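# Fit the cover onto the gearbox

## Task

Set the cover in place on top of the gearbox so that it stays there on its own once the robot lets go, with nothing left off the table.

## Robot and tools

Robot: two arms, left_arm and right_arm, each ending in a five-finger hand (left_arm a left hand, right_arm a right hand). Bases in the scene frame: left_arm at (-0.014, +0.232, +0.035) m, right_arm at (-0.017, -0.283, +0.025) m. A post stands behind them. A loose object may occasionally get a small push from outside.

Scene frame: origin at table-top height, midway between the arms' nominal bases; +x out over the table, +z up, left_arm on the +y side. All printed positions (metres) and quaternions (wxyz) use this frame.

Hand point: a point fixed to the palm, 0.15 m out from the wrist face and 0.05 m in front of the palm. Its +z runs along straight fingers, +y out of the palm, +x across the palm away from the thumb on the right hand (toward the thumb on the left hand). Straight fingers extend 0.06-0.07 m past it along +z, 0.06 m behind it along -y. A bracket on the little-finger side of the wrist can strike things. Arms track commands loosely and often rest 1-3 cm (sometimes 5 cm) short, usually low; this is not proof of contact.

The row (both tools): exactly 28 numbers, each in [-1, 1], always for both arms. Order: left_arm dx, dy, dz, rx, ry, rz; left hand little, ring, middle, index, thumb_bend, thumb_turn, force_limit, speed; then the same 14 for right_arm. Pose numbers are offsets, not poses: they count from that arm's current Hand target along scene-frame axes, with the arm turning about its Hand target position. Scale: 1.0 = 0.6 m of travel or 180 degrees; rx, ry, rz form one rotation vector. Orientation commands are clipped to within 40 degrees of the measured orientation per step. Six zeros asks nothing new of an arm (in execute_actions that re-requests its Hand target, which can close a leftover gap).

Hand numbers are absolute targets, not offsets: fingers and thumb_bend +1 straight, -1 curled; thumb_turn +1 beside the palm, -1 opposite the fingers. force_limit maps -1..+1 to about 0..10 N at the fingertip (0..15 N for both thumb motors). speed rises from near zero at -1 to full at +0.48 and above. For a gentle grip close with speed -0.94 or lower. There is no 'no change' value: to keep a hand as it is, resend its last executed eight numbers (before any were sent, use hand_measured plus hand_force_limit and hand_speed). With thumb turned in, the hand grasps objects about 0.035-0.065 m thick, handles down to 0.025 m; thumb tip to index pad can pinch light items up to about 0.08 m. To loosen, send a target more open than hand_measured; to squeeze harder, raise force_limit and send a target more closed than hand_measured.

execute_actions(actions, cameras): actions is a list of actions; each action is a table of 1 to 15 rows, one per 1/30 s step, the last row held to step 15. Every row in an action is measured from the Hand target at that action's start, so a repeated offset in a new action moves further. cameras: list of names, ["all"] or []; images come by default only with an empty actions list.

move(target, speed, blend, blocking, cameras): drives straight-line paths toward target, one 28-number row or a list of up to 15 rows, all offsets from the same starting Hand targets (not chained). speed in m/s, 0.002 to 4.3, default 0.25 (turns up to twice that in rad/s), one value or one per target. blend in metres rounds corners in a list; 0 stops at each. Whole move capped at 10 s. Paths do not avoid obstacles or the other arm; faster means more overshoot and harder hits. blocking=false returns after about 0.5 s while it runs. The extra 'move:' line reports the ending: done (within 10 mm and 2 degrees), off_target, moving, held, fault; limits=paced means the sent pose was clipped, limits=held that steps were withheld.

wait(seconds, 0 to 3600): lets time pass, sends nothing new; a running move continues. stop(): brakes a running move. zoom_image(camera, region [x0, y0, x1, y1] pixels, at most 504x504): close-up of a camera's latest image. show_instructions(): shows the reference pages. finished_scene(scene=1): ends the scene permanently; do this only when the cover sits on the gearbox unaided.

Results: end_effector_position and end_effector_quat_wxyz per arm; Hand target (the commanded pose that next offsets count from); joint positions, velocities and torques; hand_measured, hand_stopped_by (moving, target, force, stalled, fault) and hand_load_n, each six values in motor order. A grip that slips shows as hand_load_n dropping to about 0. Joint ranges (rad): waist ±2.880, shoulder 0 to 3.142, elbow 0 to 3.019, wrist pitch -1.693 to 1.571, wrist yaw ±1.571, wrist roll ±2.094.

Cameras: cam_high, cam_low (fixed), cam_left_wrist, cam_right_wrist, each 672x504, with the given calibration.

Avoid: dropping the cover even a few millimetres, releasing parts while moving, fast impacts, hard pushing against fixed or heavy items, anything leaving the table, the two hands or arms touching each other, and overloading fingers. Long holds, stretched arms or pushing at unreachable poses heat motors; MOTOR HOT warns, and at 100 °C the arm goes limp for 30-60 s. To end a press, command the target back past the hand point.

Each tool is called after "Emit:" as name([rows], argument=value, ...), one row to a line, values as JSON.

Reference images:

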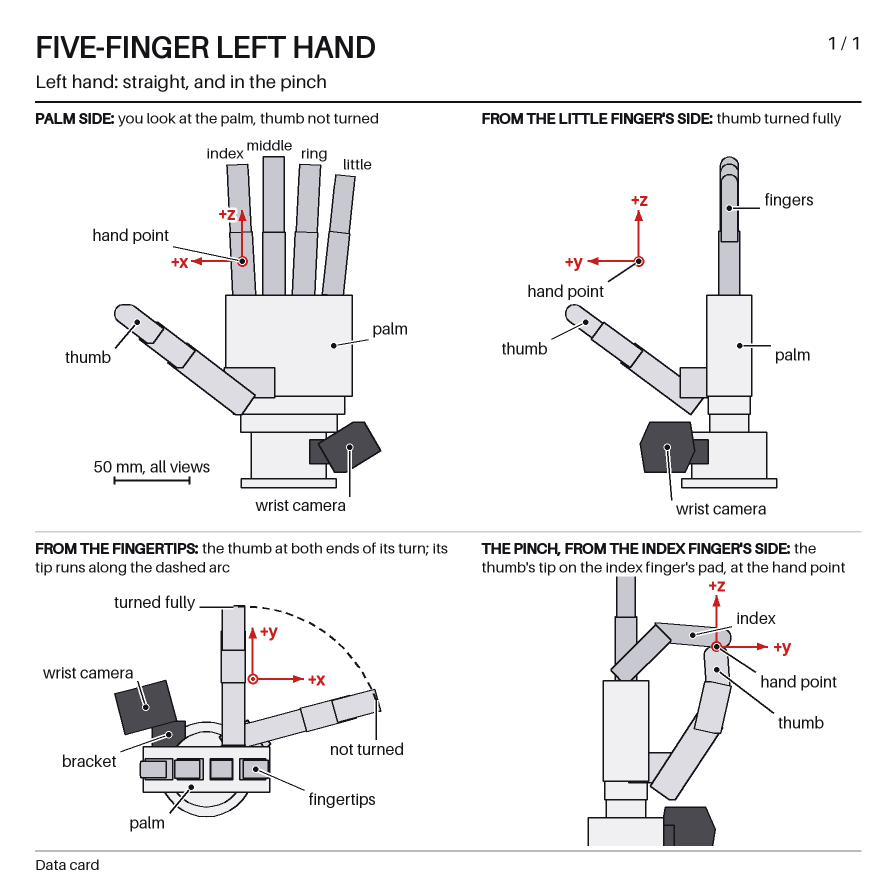

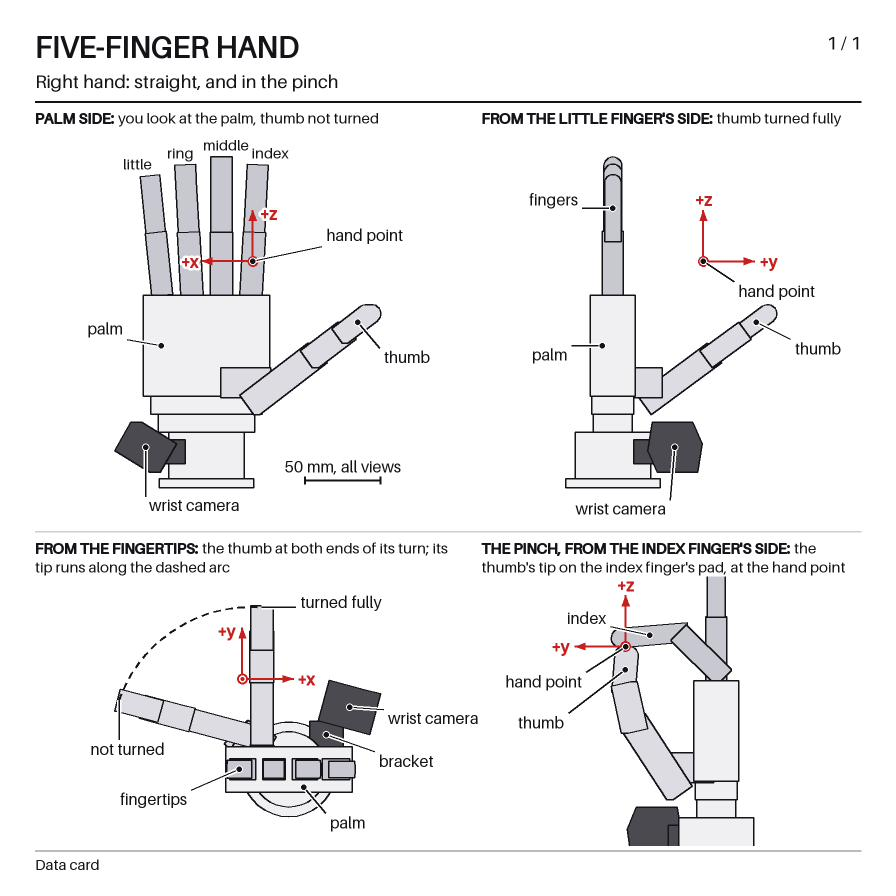

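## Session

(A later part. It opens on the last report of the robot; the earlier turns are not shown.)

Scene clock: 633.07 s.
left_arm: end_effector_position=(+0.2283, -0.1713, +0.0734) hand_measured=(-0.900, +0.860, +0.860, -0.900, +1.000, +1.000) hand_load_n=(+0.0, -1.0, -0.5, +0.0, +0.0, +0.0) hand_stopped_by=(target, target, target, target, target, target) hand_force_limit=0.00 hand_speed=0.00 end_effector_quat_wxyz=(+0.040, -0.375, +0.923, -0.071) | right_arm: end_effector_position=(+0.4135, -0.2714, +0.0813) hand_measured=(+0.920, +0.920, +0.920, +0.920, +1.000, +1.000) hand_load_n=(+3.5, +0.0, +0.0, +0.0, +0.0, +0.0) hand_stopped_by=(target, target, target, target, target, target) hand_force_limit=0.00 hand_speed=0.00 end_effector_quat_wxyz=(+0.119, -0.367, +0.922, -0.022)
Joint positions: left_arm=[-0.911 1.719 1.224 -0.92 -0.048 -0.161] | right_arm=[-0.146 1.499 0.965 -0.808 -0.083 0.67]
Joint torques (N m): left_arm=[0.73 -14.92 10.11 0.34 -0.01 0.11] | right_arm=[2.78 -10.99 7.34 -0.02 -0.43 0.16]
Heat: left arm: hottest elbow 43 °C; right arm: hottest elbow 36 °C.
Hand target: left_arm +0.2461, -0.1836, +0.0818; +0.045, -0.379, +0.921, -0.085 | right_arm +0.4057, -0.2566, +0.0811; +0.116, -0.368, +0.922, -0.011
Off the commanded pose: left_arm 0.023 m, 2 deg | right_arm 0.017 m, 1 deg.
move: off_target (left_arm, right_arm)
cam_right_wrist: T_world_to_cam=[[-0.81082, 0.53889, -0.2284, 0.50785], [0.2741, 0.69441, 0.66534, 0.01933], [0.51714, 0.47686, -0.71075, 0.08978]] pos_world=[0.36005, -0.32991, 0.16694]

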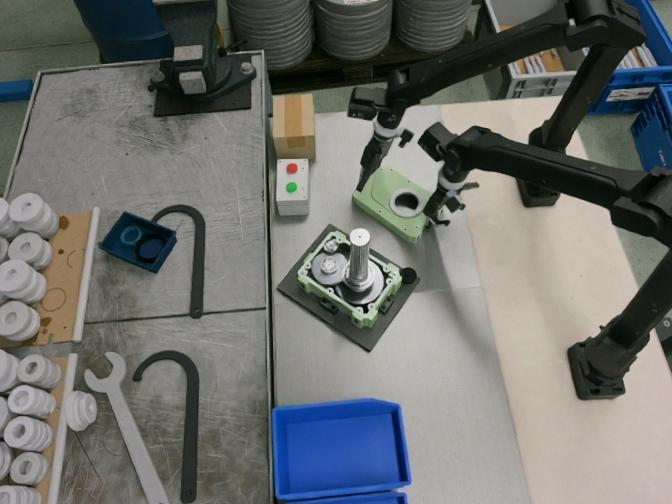

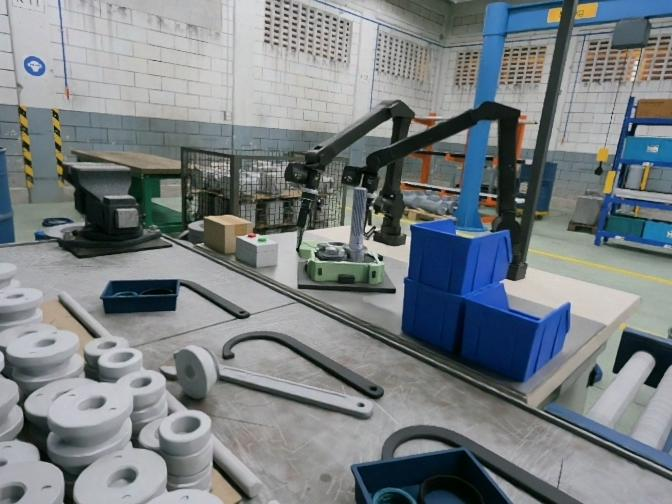

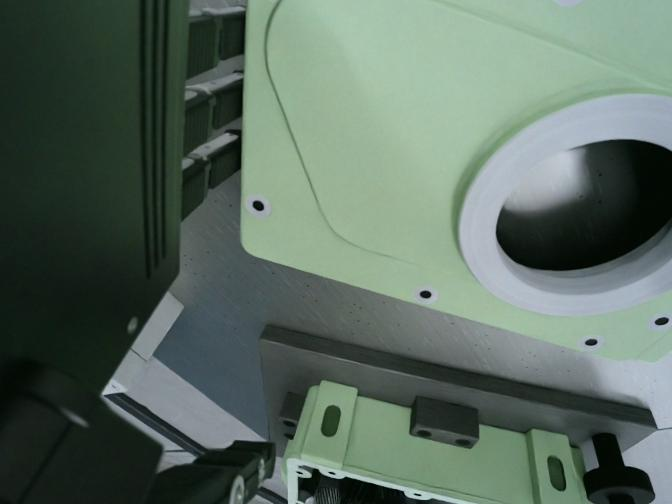

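Emit:
move(target=[0.0234, -0.0237, 0, 0, 0, 0, -0.9, 0.86, 0.86, -0.9, 1, 1, 0, 0, -0.0234, 0.0237, 0, 0, 0, 0, 0.98, 0.92, 0.92, 0.92, 1, 1, 0, 0], cameras=["cam_high", "cam_low", "cam_right_wrist"], speed=0.03)

Emit:
zoom_image(camera="cam_high", region=[345, 155, 445, 250])

Scene clock: 650.43 s.
left_arm: end_effector_position=(+0.2278, -0.1685, +0.0709) hand_measured=(-0.900, +0.860, +0.860, -0.900, +1.000, +1.000) hand_load_n=(+0.0, -0.5, -1.0, +0.0, +0.0, +0.0) hand_stopped_by=(target, target, target, target, target, target) hand_force_limit=0.00 hand_speed=0.00 end_effector_quat_wxyz=(+0.037, -0.375, +0.925, -0.056) | right_arm: end_effector_position=(+0.4100, -0.2672, +0.0840) hand_measured=(+0.980, +0.920, +0.920, +0.920, +1.000, +1.000) hand_load_n=(+0.0, +7.0, +0.0, +0.0, +0.0, +0.0) hand_stopped_by=(target, target, target, target, target, target) hand_force_limit=0.00 hand_speed=0.00 end_effector_quat_wxyz=(+0.126, -0.361, +0.924, -0.031)
Joint positions: left_arm=[-0.908 1.736 1.239 -0.948 -0.048 -0.158] | right_arm=[-0.132 1.47 0.94 -0.791 -0.069 0.695]
Joint torques (N m): left_arm=[-0.21 -16.56 7.15 0.62 0.04 0.05] | right_arm=[3.08 -10.34 6.97 -0.5 -0.74 0.15]
Heat: left arm: hottest elbow 43 °C; right arm: hottest elbow 36 °C.
Hand target: left_arm +0.2301, -0.1718, +0.0730; +0.039, -0.375, +0.924, -0.062 (not the last commanded pose) | right_arm +0.3959, -0.2468, +0.0810; +0.116, -0.368, +0.922, -0.011 (not the last commanded pose)
Off the commanded pose: left_arm 0.045 m, 3 deg | right_arm 0.031 m, 3 deg.
move: held (left_arm; a check stopped the path), off_target (right_arm; braked when a check withheld steps of left_arm); limits=held
pose unreachable (left arm): on one or more control steps of this call, first in action 0 (counted from 0), this arm could not follow its commanded pose, so it was not sent that pose on those steps. It may still have moved: this result reports where it is.
cause: moving toward the commanded pose would bring a part of the arm too close to another arm (a part of this arm just beyond joint 4 (wrist pitch) and a part of the right arm just beyond its joint 3 (elbow), along the way the arms are being sent, or toward where that arm still pushes).
cam_right_wrist: T_world_to_cam=[[-0.7988, 0.54768, -0.24891, 0.50243], [0.2715, 0.69742, 0.66324, 0.01756], [0.53684, 0.46222, -0.7058, 0.07913]] pos_world=[0.35409, -0.324, 0.16926]

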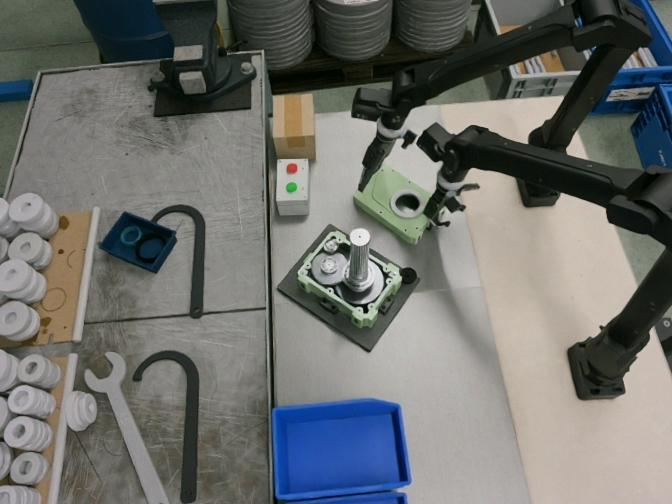

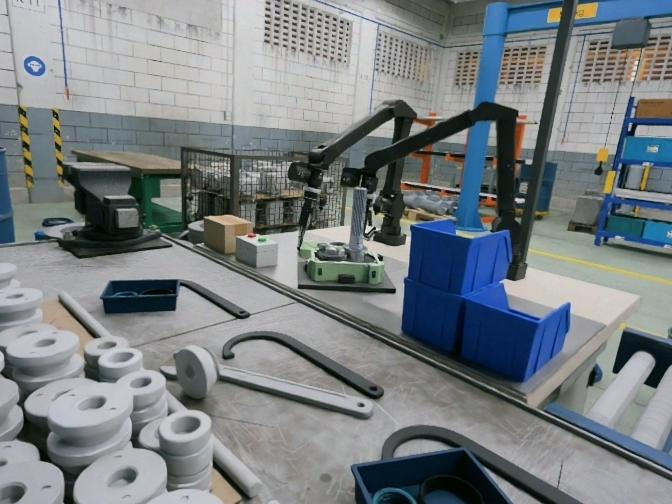

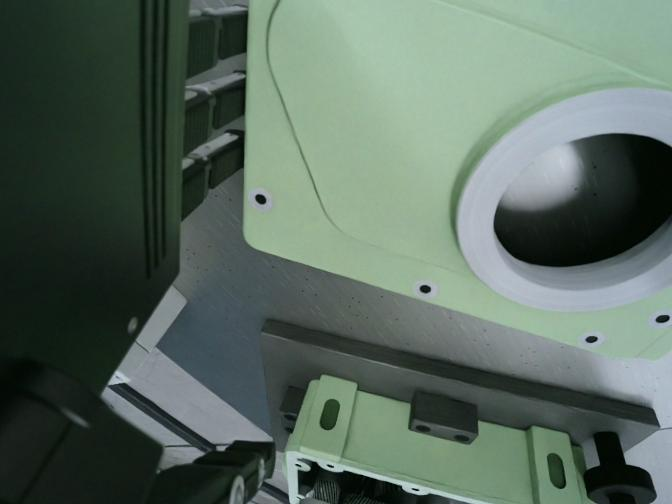

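Scaled by 5.040 from the camera's image (finer frame: 960x720).

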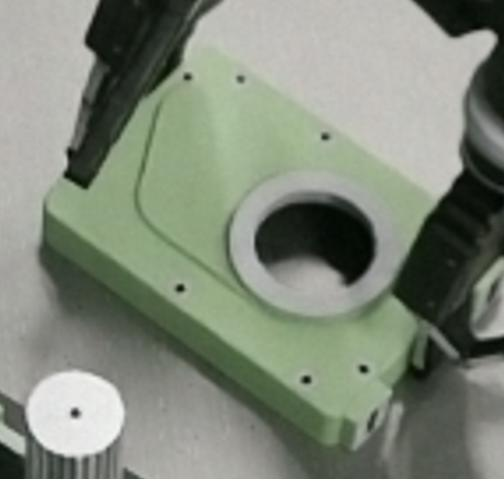

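Emit:
move(target=[-0.014, 0.0597, 0.0217, -0.061, 0.0434, -0.0113, -0.9, 0.86, 0.86, -0.9, 1, 1, 0, 0, 0.0235, -0.034, 0.003, 0, 0, 0, 0.96, 0.92, 0.92, 0.92, 1, 1, 0, 0], cameras=["cam_high", "cam_low", "cam_right_wrist", "cam_left_wrist"], speed=0.05)

Emit:
zoom_image(camera="cam_high", region=[345, 155, 465, 255])

Scene clock: 683.60 s.
left_arm: end_effector_position=(+0.2135, -0.1355, +0.0790) hand_measured=(-0.900, +0.860, +0.860, -0.900, +1.000, +1.000) hand_load_n=(+0.0, +0.0, +0.0, +0.0, +0.0, +0.0) hand_stopped_by=(target, target, target, target, target, target) hand_force_limit=0.00 hand_speed=0.00 end_effector_quat_wxyz=(-0.066, -0.363, +0.923, -0.108) | right_arm: end_effector_position=(+0.4091, -0.2675, +0.0849) hand_measured=(+0.960, +0.920, +0.920, +0.920, +1.000, +1.000) hand_load_n=(+0.0, +3.0, +0.0, +0.0, +0.0, +0.0) hand_stopped_by=(target, target, target, target, target, target) hand_force_limit=0.00 hand_speed=0.00 end_effector_quat_wxyz=(+0.126, -0.367, +0.921, -0.022)
Joint positions: left_arm=[-0.797 1.637 1.098 -0.87 0.197 -0.046] | right_arm=[-0.14 1.475 0.947 -0.801 -0.087 0.676]
Joint torques (N m): left_arm=[0.73 -16.21 6.6 1.05 0.41 0.1] | right_arm=[-0.21 -7.3 10.26 -0.73 -0.48 -0.02]
Heat: left arm: hottest elbow 44 °C; right arm: hottest elbow 35 °C.
Hand target: left_arm +0.2217, -0.1360, +0.0860; -0.061, -0.364, +0.921, -0.125 | right_arm +0.4101, -0.2671, +0.0828; +0.116, -0.368, +0.922, -0.011
Off the commanded pose: left_arm 0.011 m, 2 deg | right_arm 0.002 m, 2 deg.
move: off_target (left_arm)
cam_left_wrist: T_world_to_cam=[[0.46343, -0.84915, 0.25332, -0.24358], [-0.7639, -0.23796, 0.59986, 0.08673], [-0.4491, -0.47151, -0.75894, 0.20425]] pos_world=[0.27086, -0.08989, 0.16469]
cam_right_wrist: T_world_to_cam=[[-0.8082, 0.53908, -0.23709, 0.50258], [0.26479, 0.69224, 0.67134, 0.01815], [0.52603, 0.4798, -0.7022, 0.08924]] pos_world=[0.35443, -0.32632, 0.16964]

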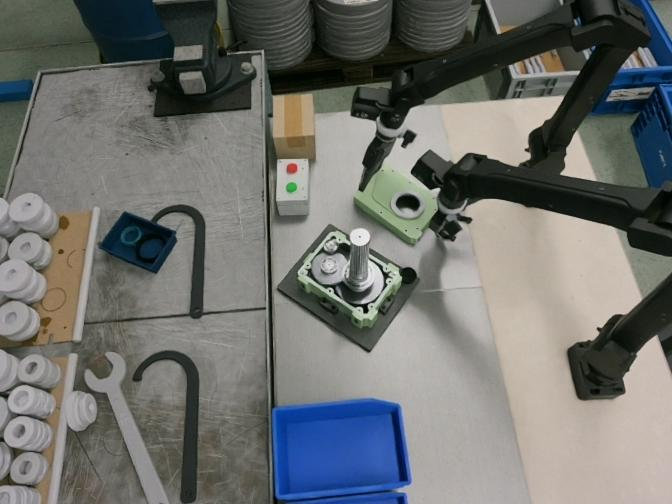

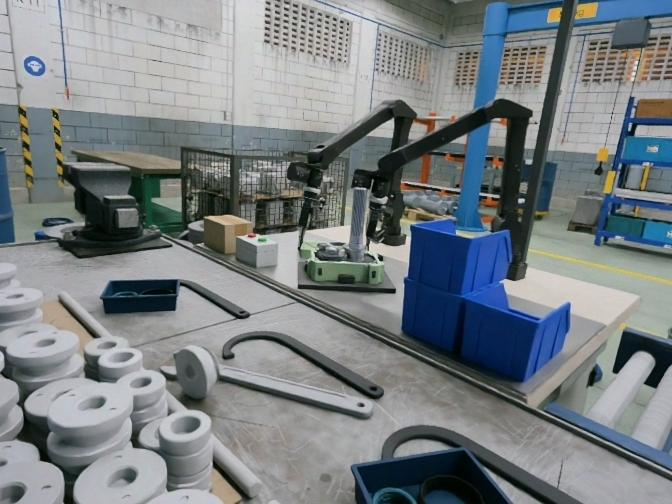

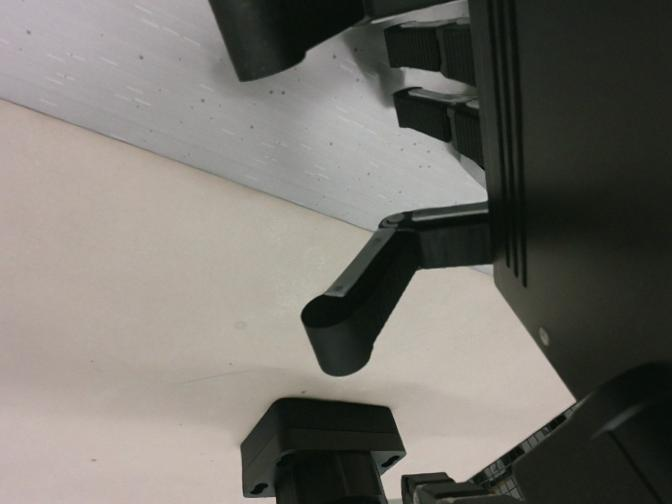

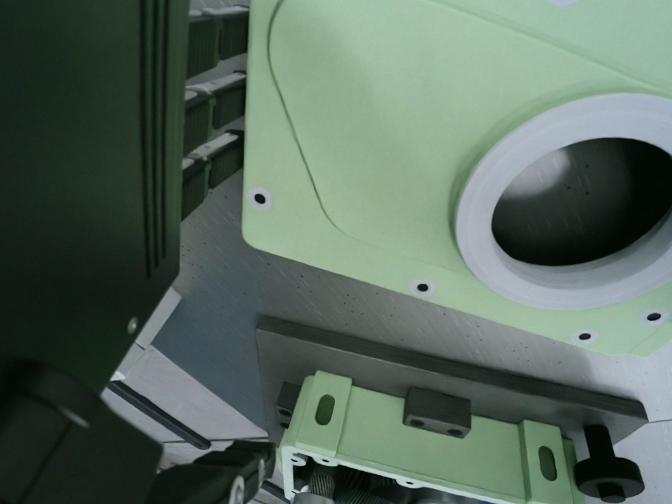

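Scaled by 4.200 from the camera's image (finer frame: 960x720).

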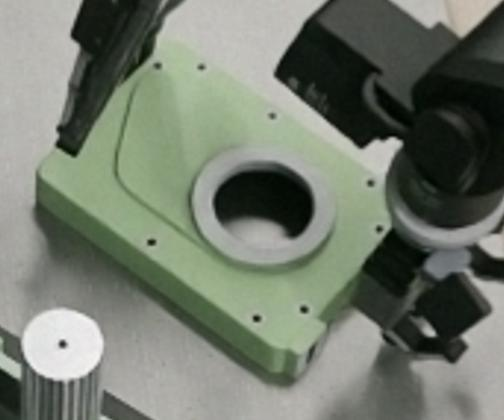

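Emit:
move(target=[0.0277, -0.0312, 0.002, 0, 0, 0, -0.9, 0.86, 0.86, -0.9, 1, 1, 0, 0, 0, 0, 0, 0, 0, 0, 0.96, 0.92, 0.92, 0.92, 1, 1, 0, 0], cameras=["cam_high", "cam_left_wrist"], speed=0.03)

Emit:
zoom_image(camera="cam_high", region=[345, 155, 465, 255])

Emit:
zoom_image(camera="cam_high", region=[405, 190, 460, 245])

Scene clock: 689.43 s.
left_arm: end_effector_position=(+0.2222, -0.1453, +0.0789) hand_measured=(-0.900, +0.860, +0.860, -0.900, +1.000, +1.000) hand_load_n=(+0.0, +0.0, +0.0, +0.0, +0.0, +0.0) hand_stopped_by=(target, target, target, target, target, target) hand_force_limit=0.00 hand_speed=0.00 end_effector_quat_wxyz=(-0.065, -0.363, +0.923, -0.112) | right_arm: end_effector_position=(+0.4091, -0.2675, +0.0849) hand_measured=(+0.960, +0.920, +0.920, +0.920, +1.000, +1.000) hand_load_n=(+0.0, +3.0, +0.0, +0.0, -0.5, +0.0) hand_stopped_by=(target, target, target, target, target, target) hand_force_limit=0.00 hand_speed=0.00 end_effector_quat_wxyz=(+0.126, -0.367, +0.921, -0.022)
Joint positions: left_arm=[-0.797 1.663 1.131 -0.87 0.197 -0.046] | right_arm=[-0.14 1.475 0.947 -0.801 -0.087 0.676]
Joint torques (N m): left_arm=[0.73 -14.15 9.58 0.2 0.41 0.1] | right_arm=[-0.26 -7.59 10.26 -0.69 -0.45 -0.06]
Heat: left arm: hottest elbow 44 °C; right arm: hottest elbow 35 °C.
Hand target: left_arm +0.2383, -0.1546, +0.0872; -0.061, -0.364, +0.921, -0.125 | right_arm +0.4101, -0.2671, +0.0828; +0.116, -0.368, +0.922, -0.011
Off the commanded pose: left_arm 0.020 m, 2 deg | right_arm 0.002 m, 2 deg.
move: off_target (left_arm)
cam_left_wrist: T_world_to_cam=[[0.46189, -0.84781, 0.26053, -0.25597], [-0.76702, -0.23433, 0.5973, 0.09246], [-0.44535, -0.47571, -0.75853, 0.2019]] pos_world=[0.27907, -0.0993, 0.16461]

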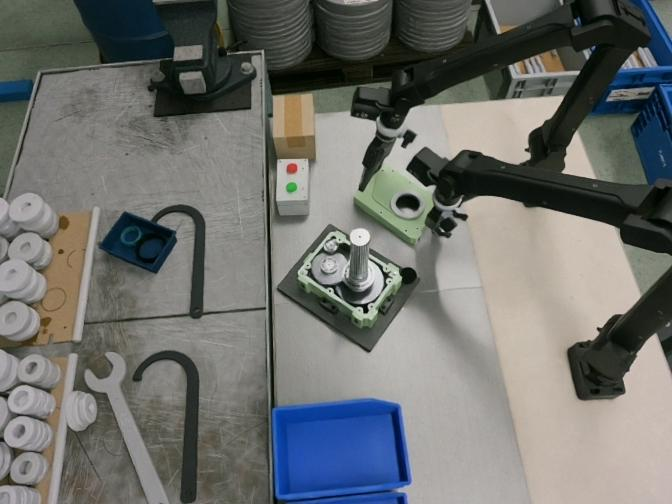

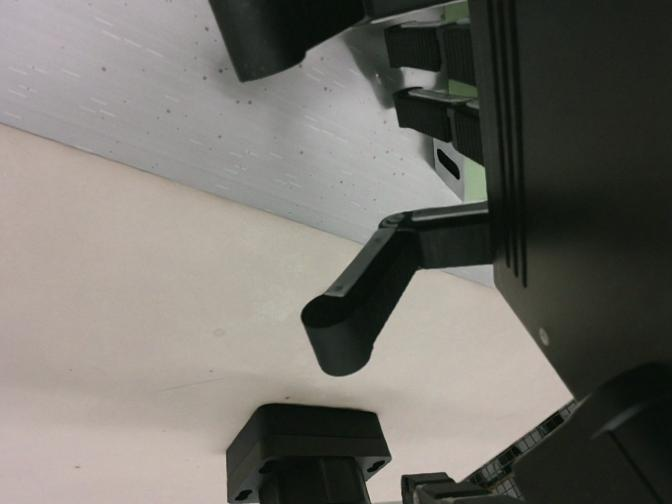

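Scaled by 4.200 from the camera's image (finer frame: 960x720).

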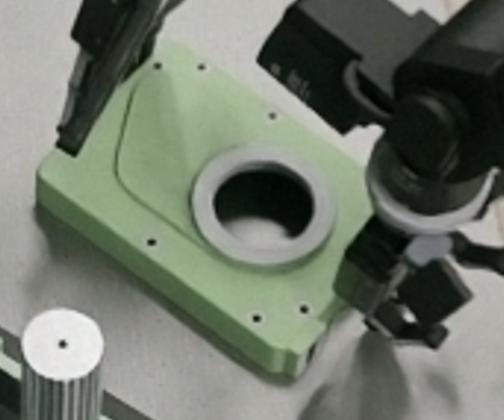

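Scaled by 9.164 from the camera's image (finer frame: 960x720).

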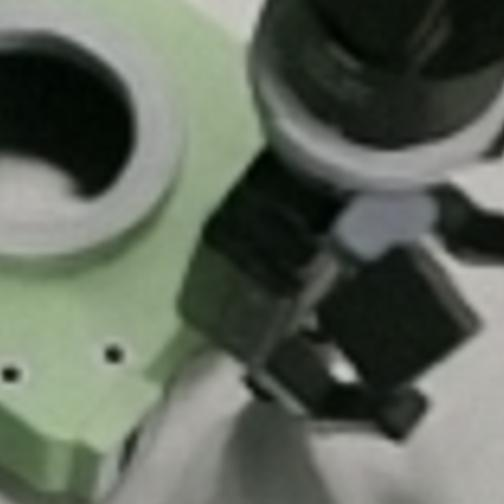

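Emit:
move(target=[0.0272, -0.0205, 0, 0, 0, 0, -0.9, 0.86, 0.86, -0.9, 1, 1, 0, 0, -0.0332, 0.0373, 0, 0, 0, 0, 0.96, 0.92, 0.92, 0.92, 1, 1, 0, 0], cameras=["cam_high", "cam_left_wrist", "cam_right_wrist"], speed=0.03)

Emit:
zoom_image(camera="cam_high", region=[345, 155, 465, 255])

Scene clock: 712.80 s.
left_arm: end_effector_position=(+0.2323, -0.1518, +0.0777) hand_measured=(-0.900, +0.860, +0.860, -0.900, +1.000, +1.000) hand_load_n=(+0.0, -2.0, -0.5, +0.0, +0.0, +0.0) hand_stopped_by=(target, target, target, target, target, target) hand_force_limit=0.00 hand_speed=0.00 end_effector_quat_wxyz=(-0.068, -0.364, +0.923, -0.103) | right_arm: end_effector_position=(+0.4026, -0.2634, +0.0846) hand_measured=(+0.960, +0.920, +0.920, +0.920, +1.000, +1.000) hand_load_n=(+0.0, +6.0, +1.0, +0.0, -0.5, +0.0) hand_stopped_by=(target, target, target, target, target, target) hand_force_limit=0.00 hand_speed=0.00 end_effector_quat_wxyz=(+0.122, -0.360, +0.924, -0.027)
Joint positions: left_arm=[-0.79 1.703 1.18 -0.899 0.199 -0.039] | right_arm=[-0.127 1.455 0.926 -0.801 -0.071 0.702]
Joint torques (N m): left_arm=[0.79 -14.27 10.51 0.65 0.38 0.1] | right_arm=[3.19 -9.52 6.86 -0.31 -0.63 0.13]
Heat: left arm: hottest elbow 46 °C; right arm: hottest elbow 36 °C.
Hand target: left_arm +0.2545, -0.1669, +0.0871; -0.062, -0.364, +0.921, -0.124 | right_arm +0.3901, -0.2448, +0.0829; +0.116, -0.368, +0.922, -0.011
Off the commanded pose: left_arm 0.029 m, 3 deg | right_arm 0.022 m, 2 deg.
move: off_target (left_arm, right_arm)
cam_left_wrist: T_world_to_cam=[[0.46527, -0.85107, 0.24332, -0.26567], [-0.75927, -0.24242, 0.60394, 0.09583], [-0.455, -0.46574, -0.75898, 0.20632]] pos_world=[0.29025, -0.10678, 0.16337]
cam_right_wrist: T_world_to_cam=[[-0.80079, 0.54918, -0.23904, 0.49486], [0.27782, 0.69415, 0.66406, 0.01304], [0.53062, 0.46536, -0.70844, 0.08528]] pos_world=[0.34741, -0.3205, 0.17006]

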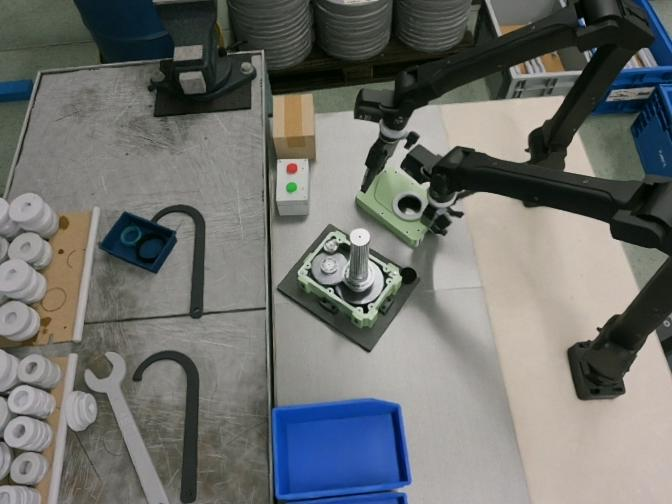

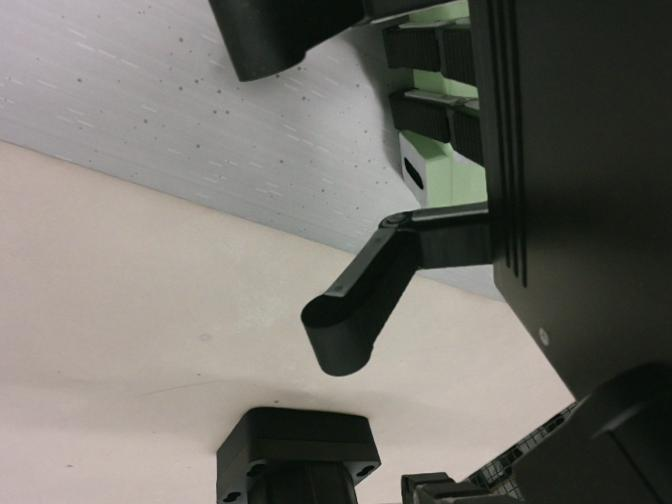

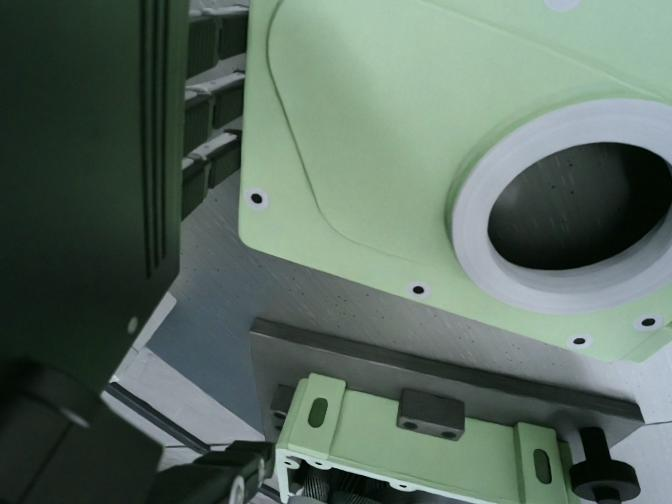

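Scaled by 4.200 from the camera's image (finer frame: 960x720).

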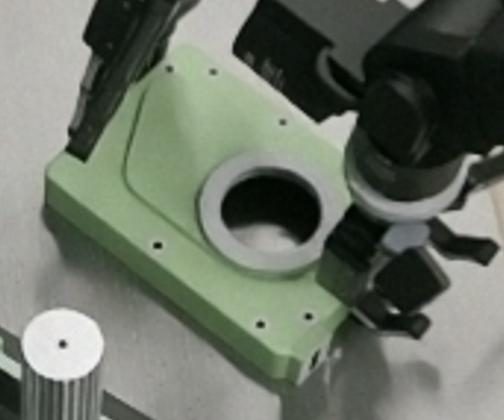

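Emit:
move(target=[0, 0, 0, 0, 0, 0, -0.9, 0.86, 0.86, -0.9, 1, 1, 0, 0, 0, 0, 0, 0, 0, 0, 0.8, 0.92, 0.8, 0.76, 1, 1, -0.2, -0.92], cameras=["cam_high", "cam_right_wrist"], speed=0.03)

Emit:
zoom_image(camera="cam_high", region=[345, 155, 465, 255])

Scene clock: 718.90 s.
left_arm: end_effector_position=(+0.2321, -0.1516, +0.0777) hand_measured=(-0.900, +0.860, +0.860, -0.900, +1.000, +1.000) hand_load_n=(+0.0, -1.5, -0.5, +0.0, +0.0, +0.0) hand_stopped_by=(target, target, target, target, target, target) hand_force_limit=0.00 hand_speed=0.00 end_effector_quat_wxyz=(-0.068, -0.364, +0.923, -0.103) | right_arm: end_effector_position=(+0.4036, -0.2638, +0.0846) hand_measured=(+0.902, +0.920, +0.900, +0.892, +1.000, +1.000) hand_load_n=(+5.0, -0.5, +0.5, +0.5, +0.0, +0.0) hand_stopped_by=(force, target, force, force, target, target) hand_force_limit=-0.20 hand_speed=-0.92 end_effector_quat_wxyz=(+0.123, -0.357, +0.926, -0.028)
Joint positions: left_arm=[-0.79 1.703 1.18 -0.9 0.199 -0.039] | right_arm=[-0.127 1.455 0.926 -0.799 -0.069 0.708]
Joint torques (N m): left_arm=[0.79 -14.27 10.52 0.7 0.38 0.11] | right_arm=[2.67 -10.05 6.89 -0.4 -0.72 0.08]
Heat: left arm: hottest elbow 46 °C; right arm: hottest elbow 36 °C.
Hand target: left_arm +0.2546, -0.1669, +0.0871; -0.061, -0.364, +0.921, -0.124 | right_arm +0.3903, -0.2449, +0.0830; +0.116, -0.368, +0.922, -0.011
Off the commanded pose: left_arm 0.029 m, 3 deg | right_arm 0.023 m, 2 deg.
move: done
cam_right_wrist: T_world_to_cam=[[-0.79638, 0.5547, -0.24102, 0.49582], [0.28176, 0.6929, 0.6637, 0.01119], [0.53516, 0.46064, -0.70811, 0.08188]] pos_world=[0.34789, -0.3205, 0.17006]

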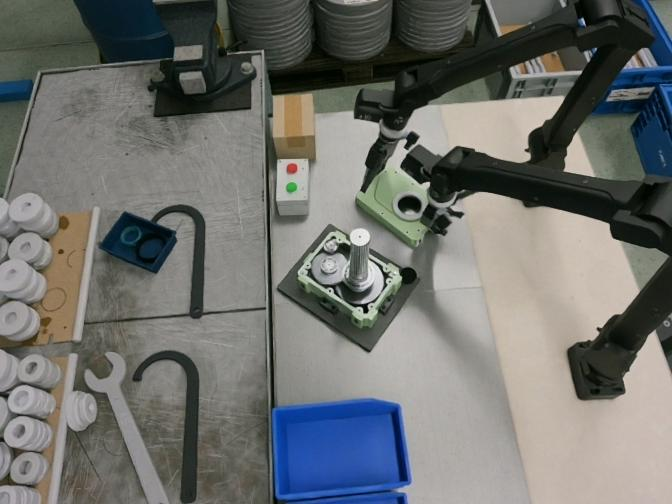

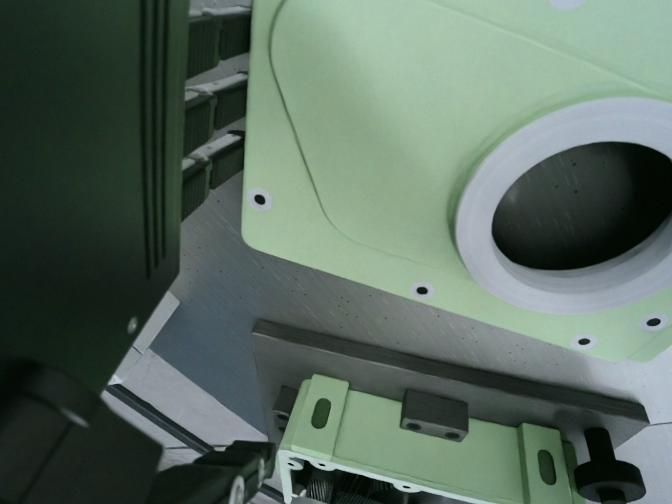

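Scaled by 4.200 from the camera's image (finer frame: 960x720).

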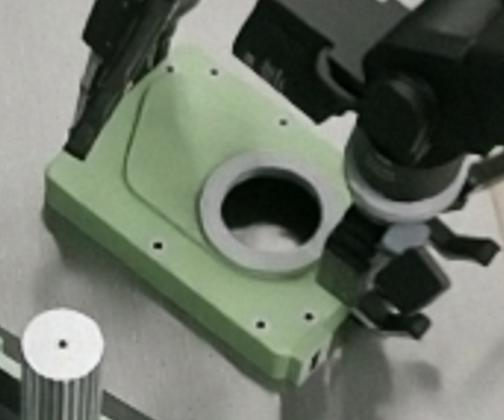

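Emit:
move(target=[0, 0, 0, 0, 0, 0, -0.9, 0.86, 0.86, -0.9, 1, 1, 0, 0, -0.0322, 0.0383, 0, 0, 0, 0, 0.8, 0.92, 0.8, 0.76, 1, 1, -0.2, -0.92], cameras=["cam_high", "cam_right_wrist"], speed=0.03)

Emit:
zoom_image(camera="cam_high", region=[345, 155, 465, 255])

Scene clock: 726.70 s.
left_arm: end_effector_position=(+0.2280, -0.1472, +0.0783) hand_measured=(-0.900, +0.860, +0.860, -0.900, +1.000, +1.000) hand_load_n=(+0.0, -2.5, -2.5, +0.0, +0.0, +0.0) hand_stopped_by=(target, target, target, target, target, target) hand_force_limit=0.00 hand_speed=0.00 end_effector_quat_wxyz=(-0.073, -0.364, +0.924, -0.093) | right_arm: end_effector_position=(+0.3949, -0.2574, +0.0863) hand_measured=(+0.902, +0.920, +0.900, +0.892, +1.000, +1.000) hand_load_n=(+6.0, +0.0, +3.0, +4.5, -0.5, +0.0) hand_stopped_by=(force, target, force, force, target, target) hand_force_limit=-0.20 hand_speed=-0.92 end_effector_quat_wxyz=(+0.129, -0.350, +0.927, -0.047)
Joint positions: left_arm=[-0.79 1.703 1.18 -0.922 0.201 -0.036] | right_arm=[-0.1 1.406 0.882 -0.774 -0.033 0.745]
Joint torques (N m): left_arm=[0.67 -14.39 10.51 1.52 0.32 0.1] | right_arm=[5.6 -9.52 6.16 -1.2 -1.57 0.21]
Heat: left arm: hottest elbow 46 °C; right arm: hottest elbow 36 °C.
Hand target: left_arm +0.2545, -0.1669, +0.0871; -0.061, -0.364, +0.921, -0.124 | right_arm +0.3708, -0.2219, +0.0828; +0.116, -0.368, +0.922, -0.011
Off the commanded pose: left_arm 0.034 m, 4 deg | right_arm 0.043 m, 5 deg.
move: off_target (right_arm)
cam_right_wrist: T_world_to_cam=[[-0.78025, 0.56112, -0.27631, 0.48408], [0.2778, 0.7067, 0.65069, 0.01431], [0.56039, 0.43095, -0.70728, 0.06711]] pos_world=[0.33612, -0.31066, 0.17191]

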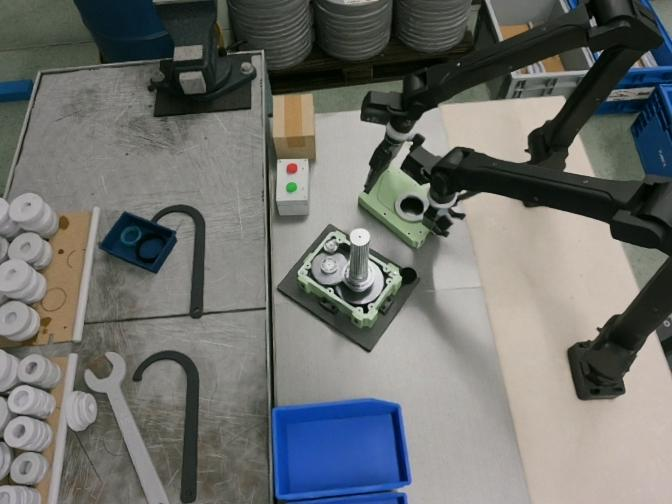

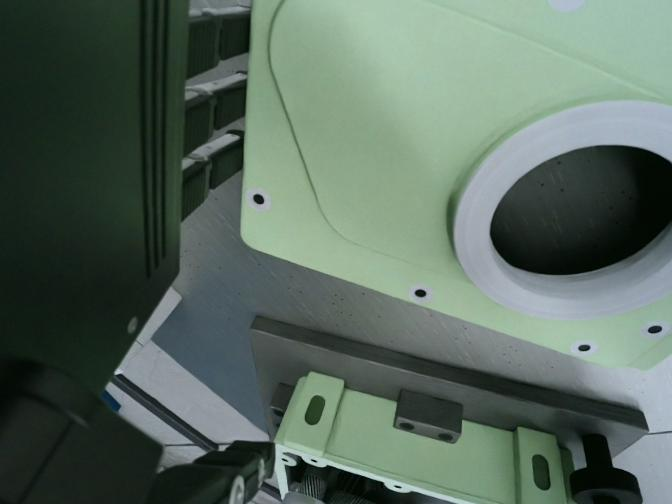

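Scaled by 4.200 from the camera's image (finer frame: 960x720).

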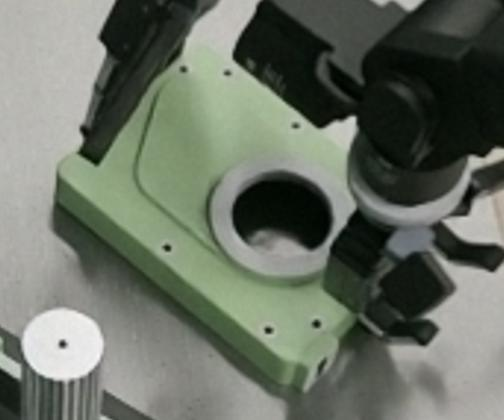

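Emit:
move([
  [0.0154, -0.0197, 0, 0, 0, 0, -0.9, 0.86, 0.86, -0.9, 1, 1, 0, 0, -0.0154, 0.0197, 0, 0, 0, 0, 0.8, 0.92, 0.8, 0.76, 1, 1, -0.2, -0.92],
  [0.0154, -0.0197, 0.0667, 0, 0, 0, -0.9, 0.86, 0.86, -0.9, 1, 1, 0, 0, -0.0154, 0.0197, 0.0667, 0, 0, 0, 0.8, 0.92, 0.8, 0.76, 1, 1, -0.2, -0.92],
], cameras=["cam_high", "cam_right_wrist", "cam_low", "cam_left_wrist"], speed=0.04)

Emit:
zoom_image(camera="cam_low", region=[270, 180, 410, 290])

Emit:
zoom_image(camera="cam_high", region=[345, 155, 465, 255])

Scene clock: 736.37 s.
left_arm: end_effector_position=(+0.2157, -0.1324, +0.0878) hand_measured=(-0.900, +0.860, +0.860, -0.900, +1.000, +1.000) hand_load_n=(+0.0, -3.0, -3.5, +0.0, +0.0, +0.0) hand_stopped_by=(target, target, target, target, target, target) hand_force_limit=0.00 hand_speed=0.00 end_effector_quat_wxyz=(-0.090, -0.369, +0.924, -0.041) | right_arm: end_effector_position=(+0.3747, -0.2396, +0.1107) hand_measured=(+0.902, +0.920, +0.900, +0.892, +1.000, +1.000) hand_load_n=(+3.5, +0.5, +6.0, +6.0, +0.0, +0.0) hand_stopped_by=(force, target, force, force, target, target) hand_force_limit=-0.20 hand_speed=-0.92 end_effector_quat_wxyz=(+0.123, -0.347, +0.929, -0.042)
Joint positions: left_arm=[-0.79 1.718 1.217 -1.054 0.198 -0.035] | right_arm=[-0.058 1.322 0.875 -0.863 -0.025 0.794]
Joint torques (N m): left_arm=[0.73 -18.14 14.27 2.07 0.4 0.07] | right_arm=[4.31 -8.41 10.1 -2.32 -1.61 0.07]
Heat: left arm: hottest elbow 46 °C; right arm: hottest elbow 36 °C.
Hand target: left_arm +0.2638, -0.1787, +0.1271; -0.061, -0.364, +0.921, -0.124 | right_arm +0.3616, -0.2101, +0.1229; +0.116, -0.368, +0.922, -0.011
Off the commanded pose: left_arm 0.077 m, 10 deg | right_arm 0.035 m, 4 deg.
move: off_target (left_arm, right_arm)
cam_left_wrist: T_world_to_cam=[[0.47757, -0.87099, 0.11539, -0.2381], [-0.70607, -0.30231, 0.64037, 0.05926], [-0.52287, -0.38729, -0.75935, 0.2405]] pos_world=[0.2813, -0.09632, 0.17215]
cam_right_wrist: T_world_to_cam=[[-0.78, 0.56846, -0.26163, 0.46502], [0.29217, 0.70054, 0.65106, -0.0155], [0.55338, 0.43138, -0.71251, 0.09129]] pos_world=[0.31673, -0.29287, 0.1968]

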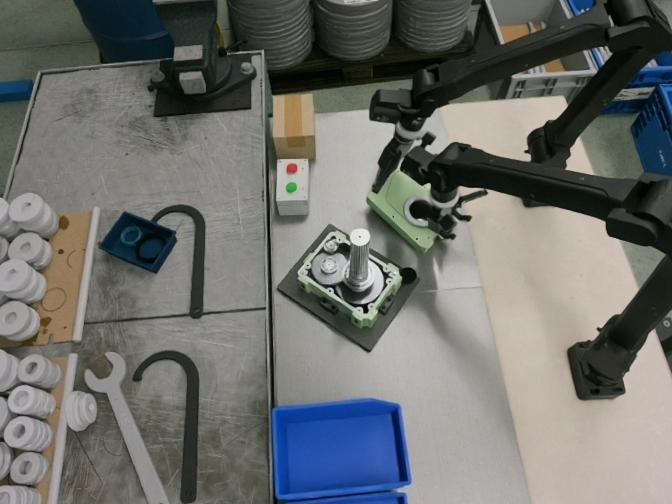

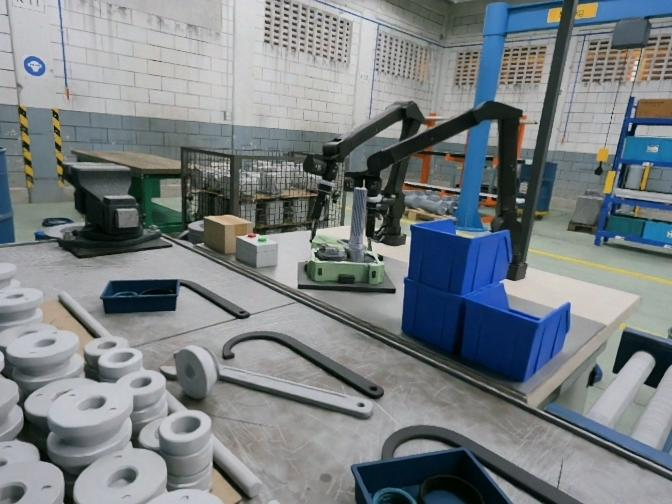

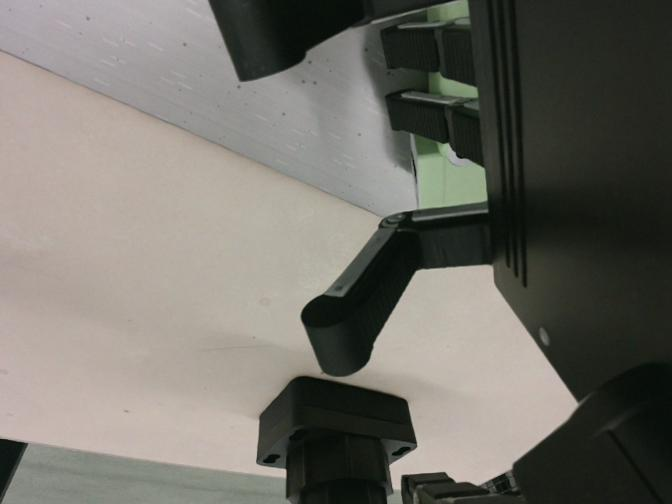

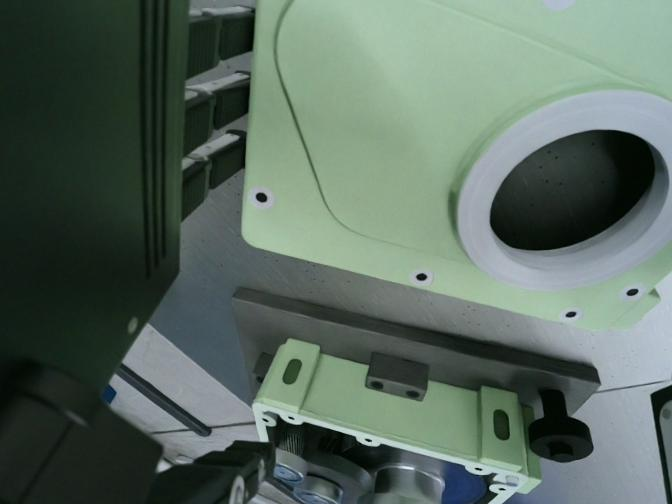

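Scaled by 3.600 from the camera's image (finer frame: 960x720).

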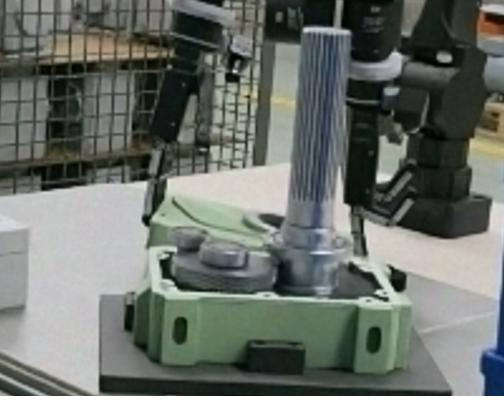

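Scaled by 4.200 from the camera's image (finer frame: 960x720).

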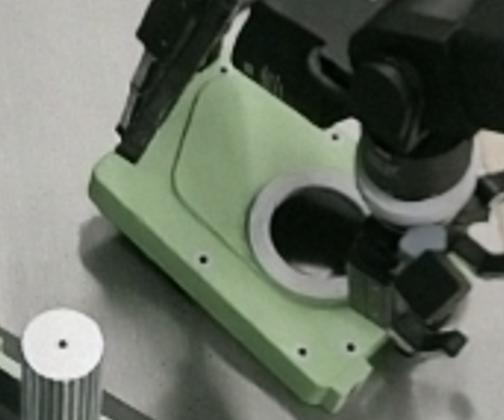

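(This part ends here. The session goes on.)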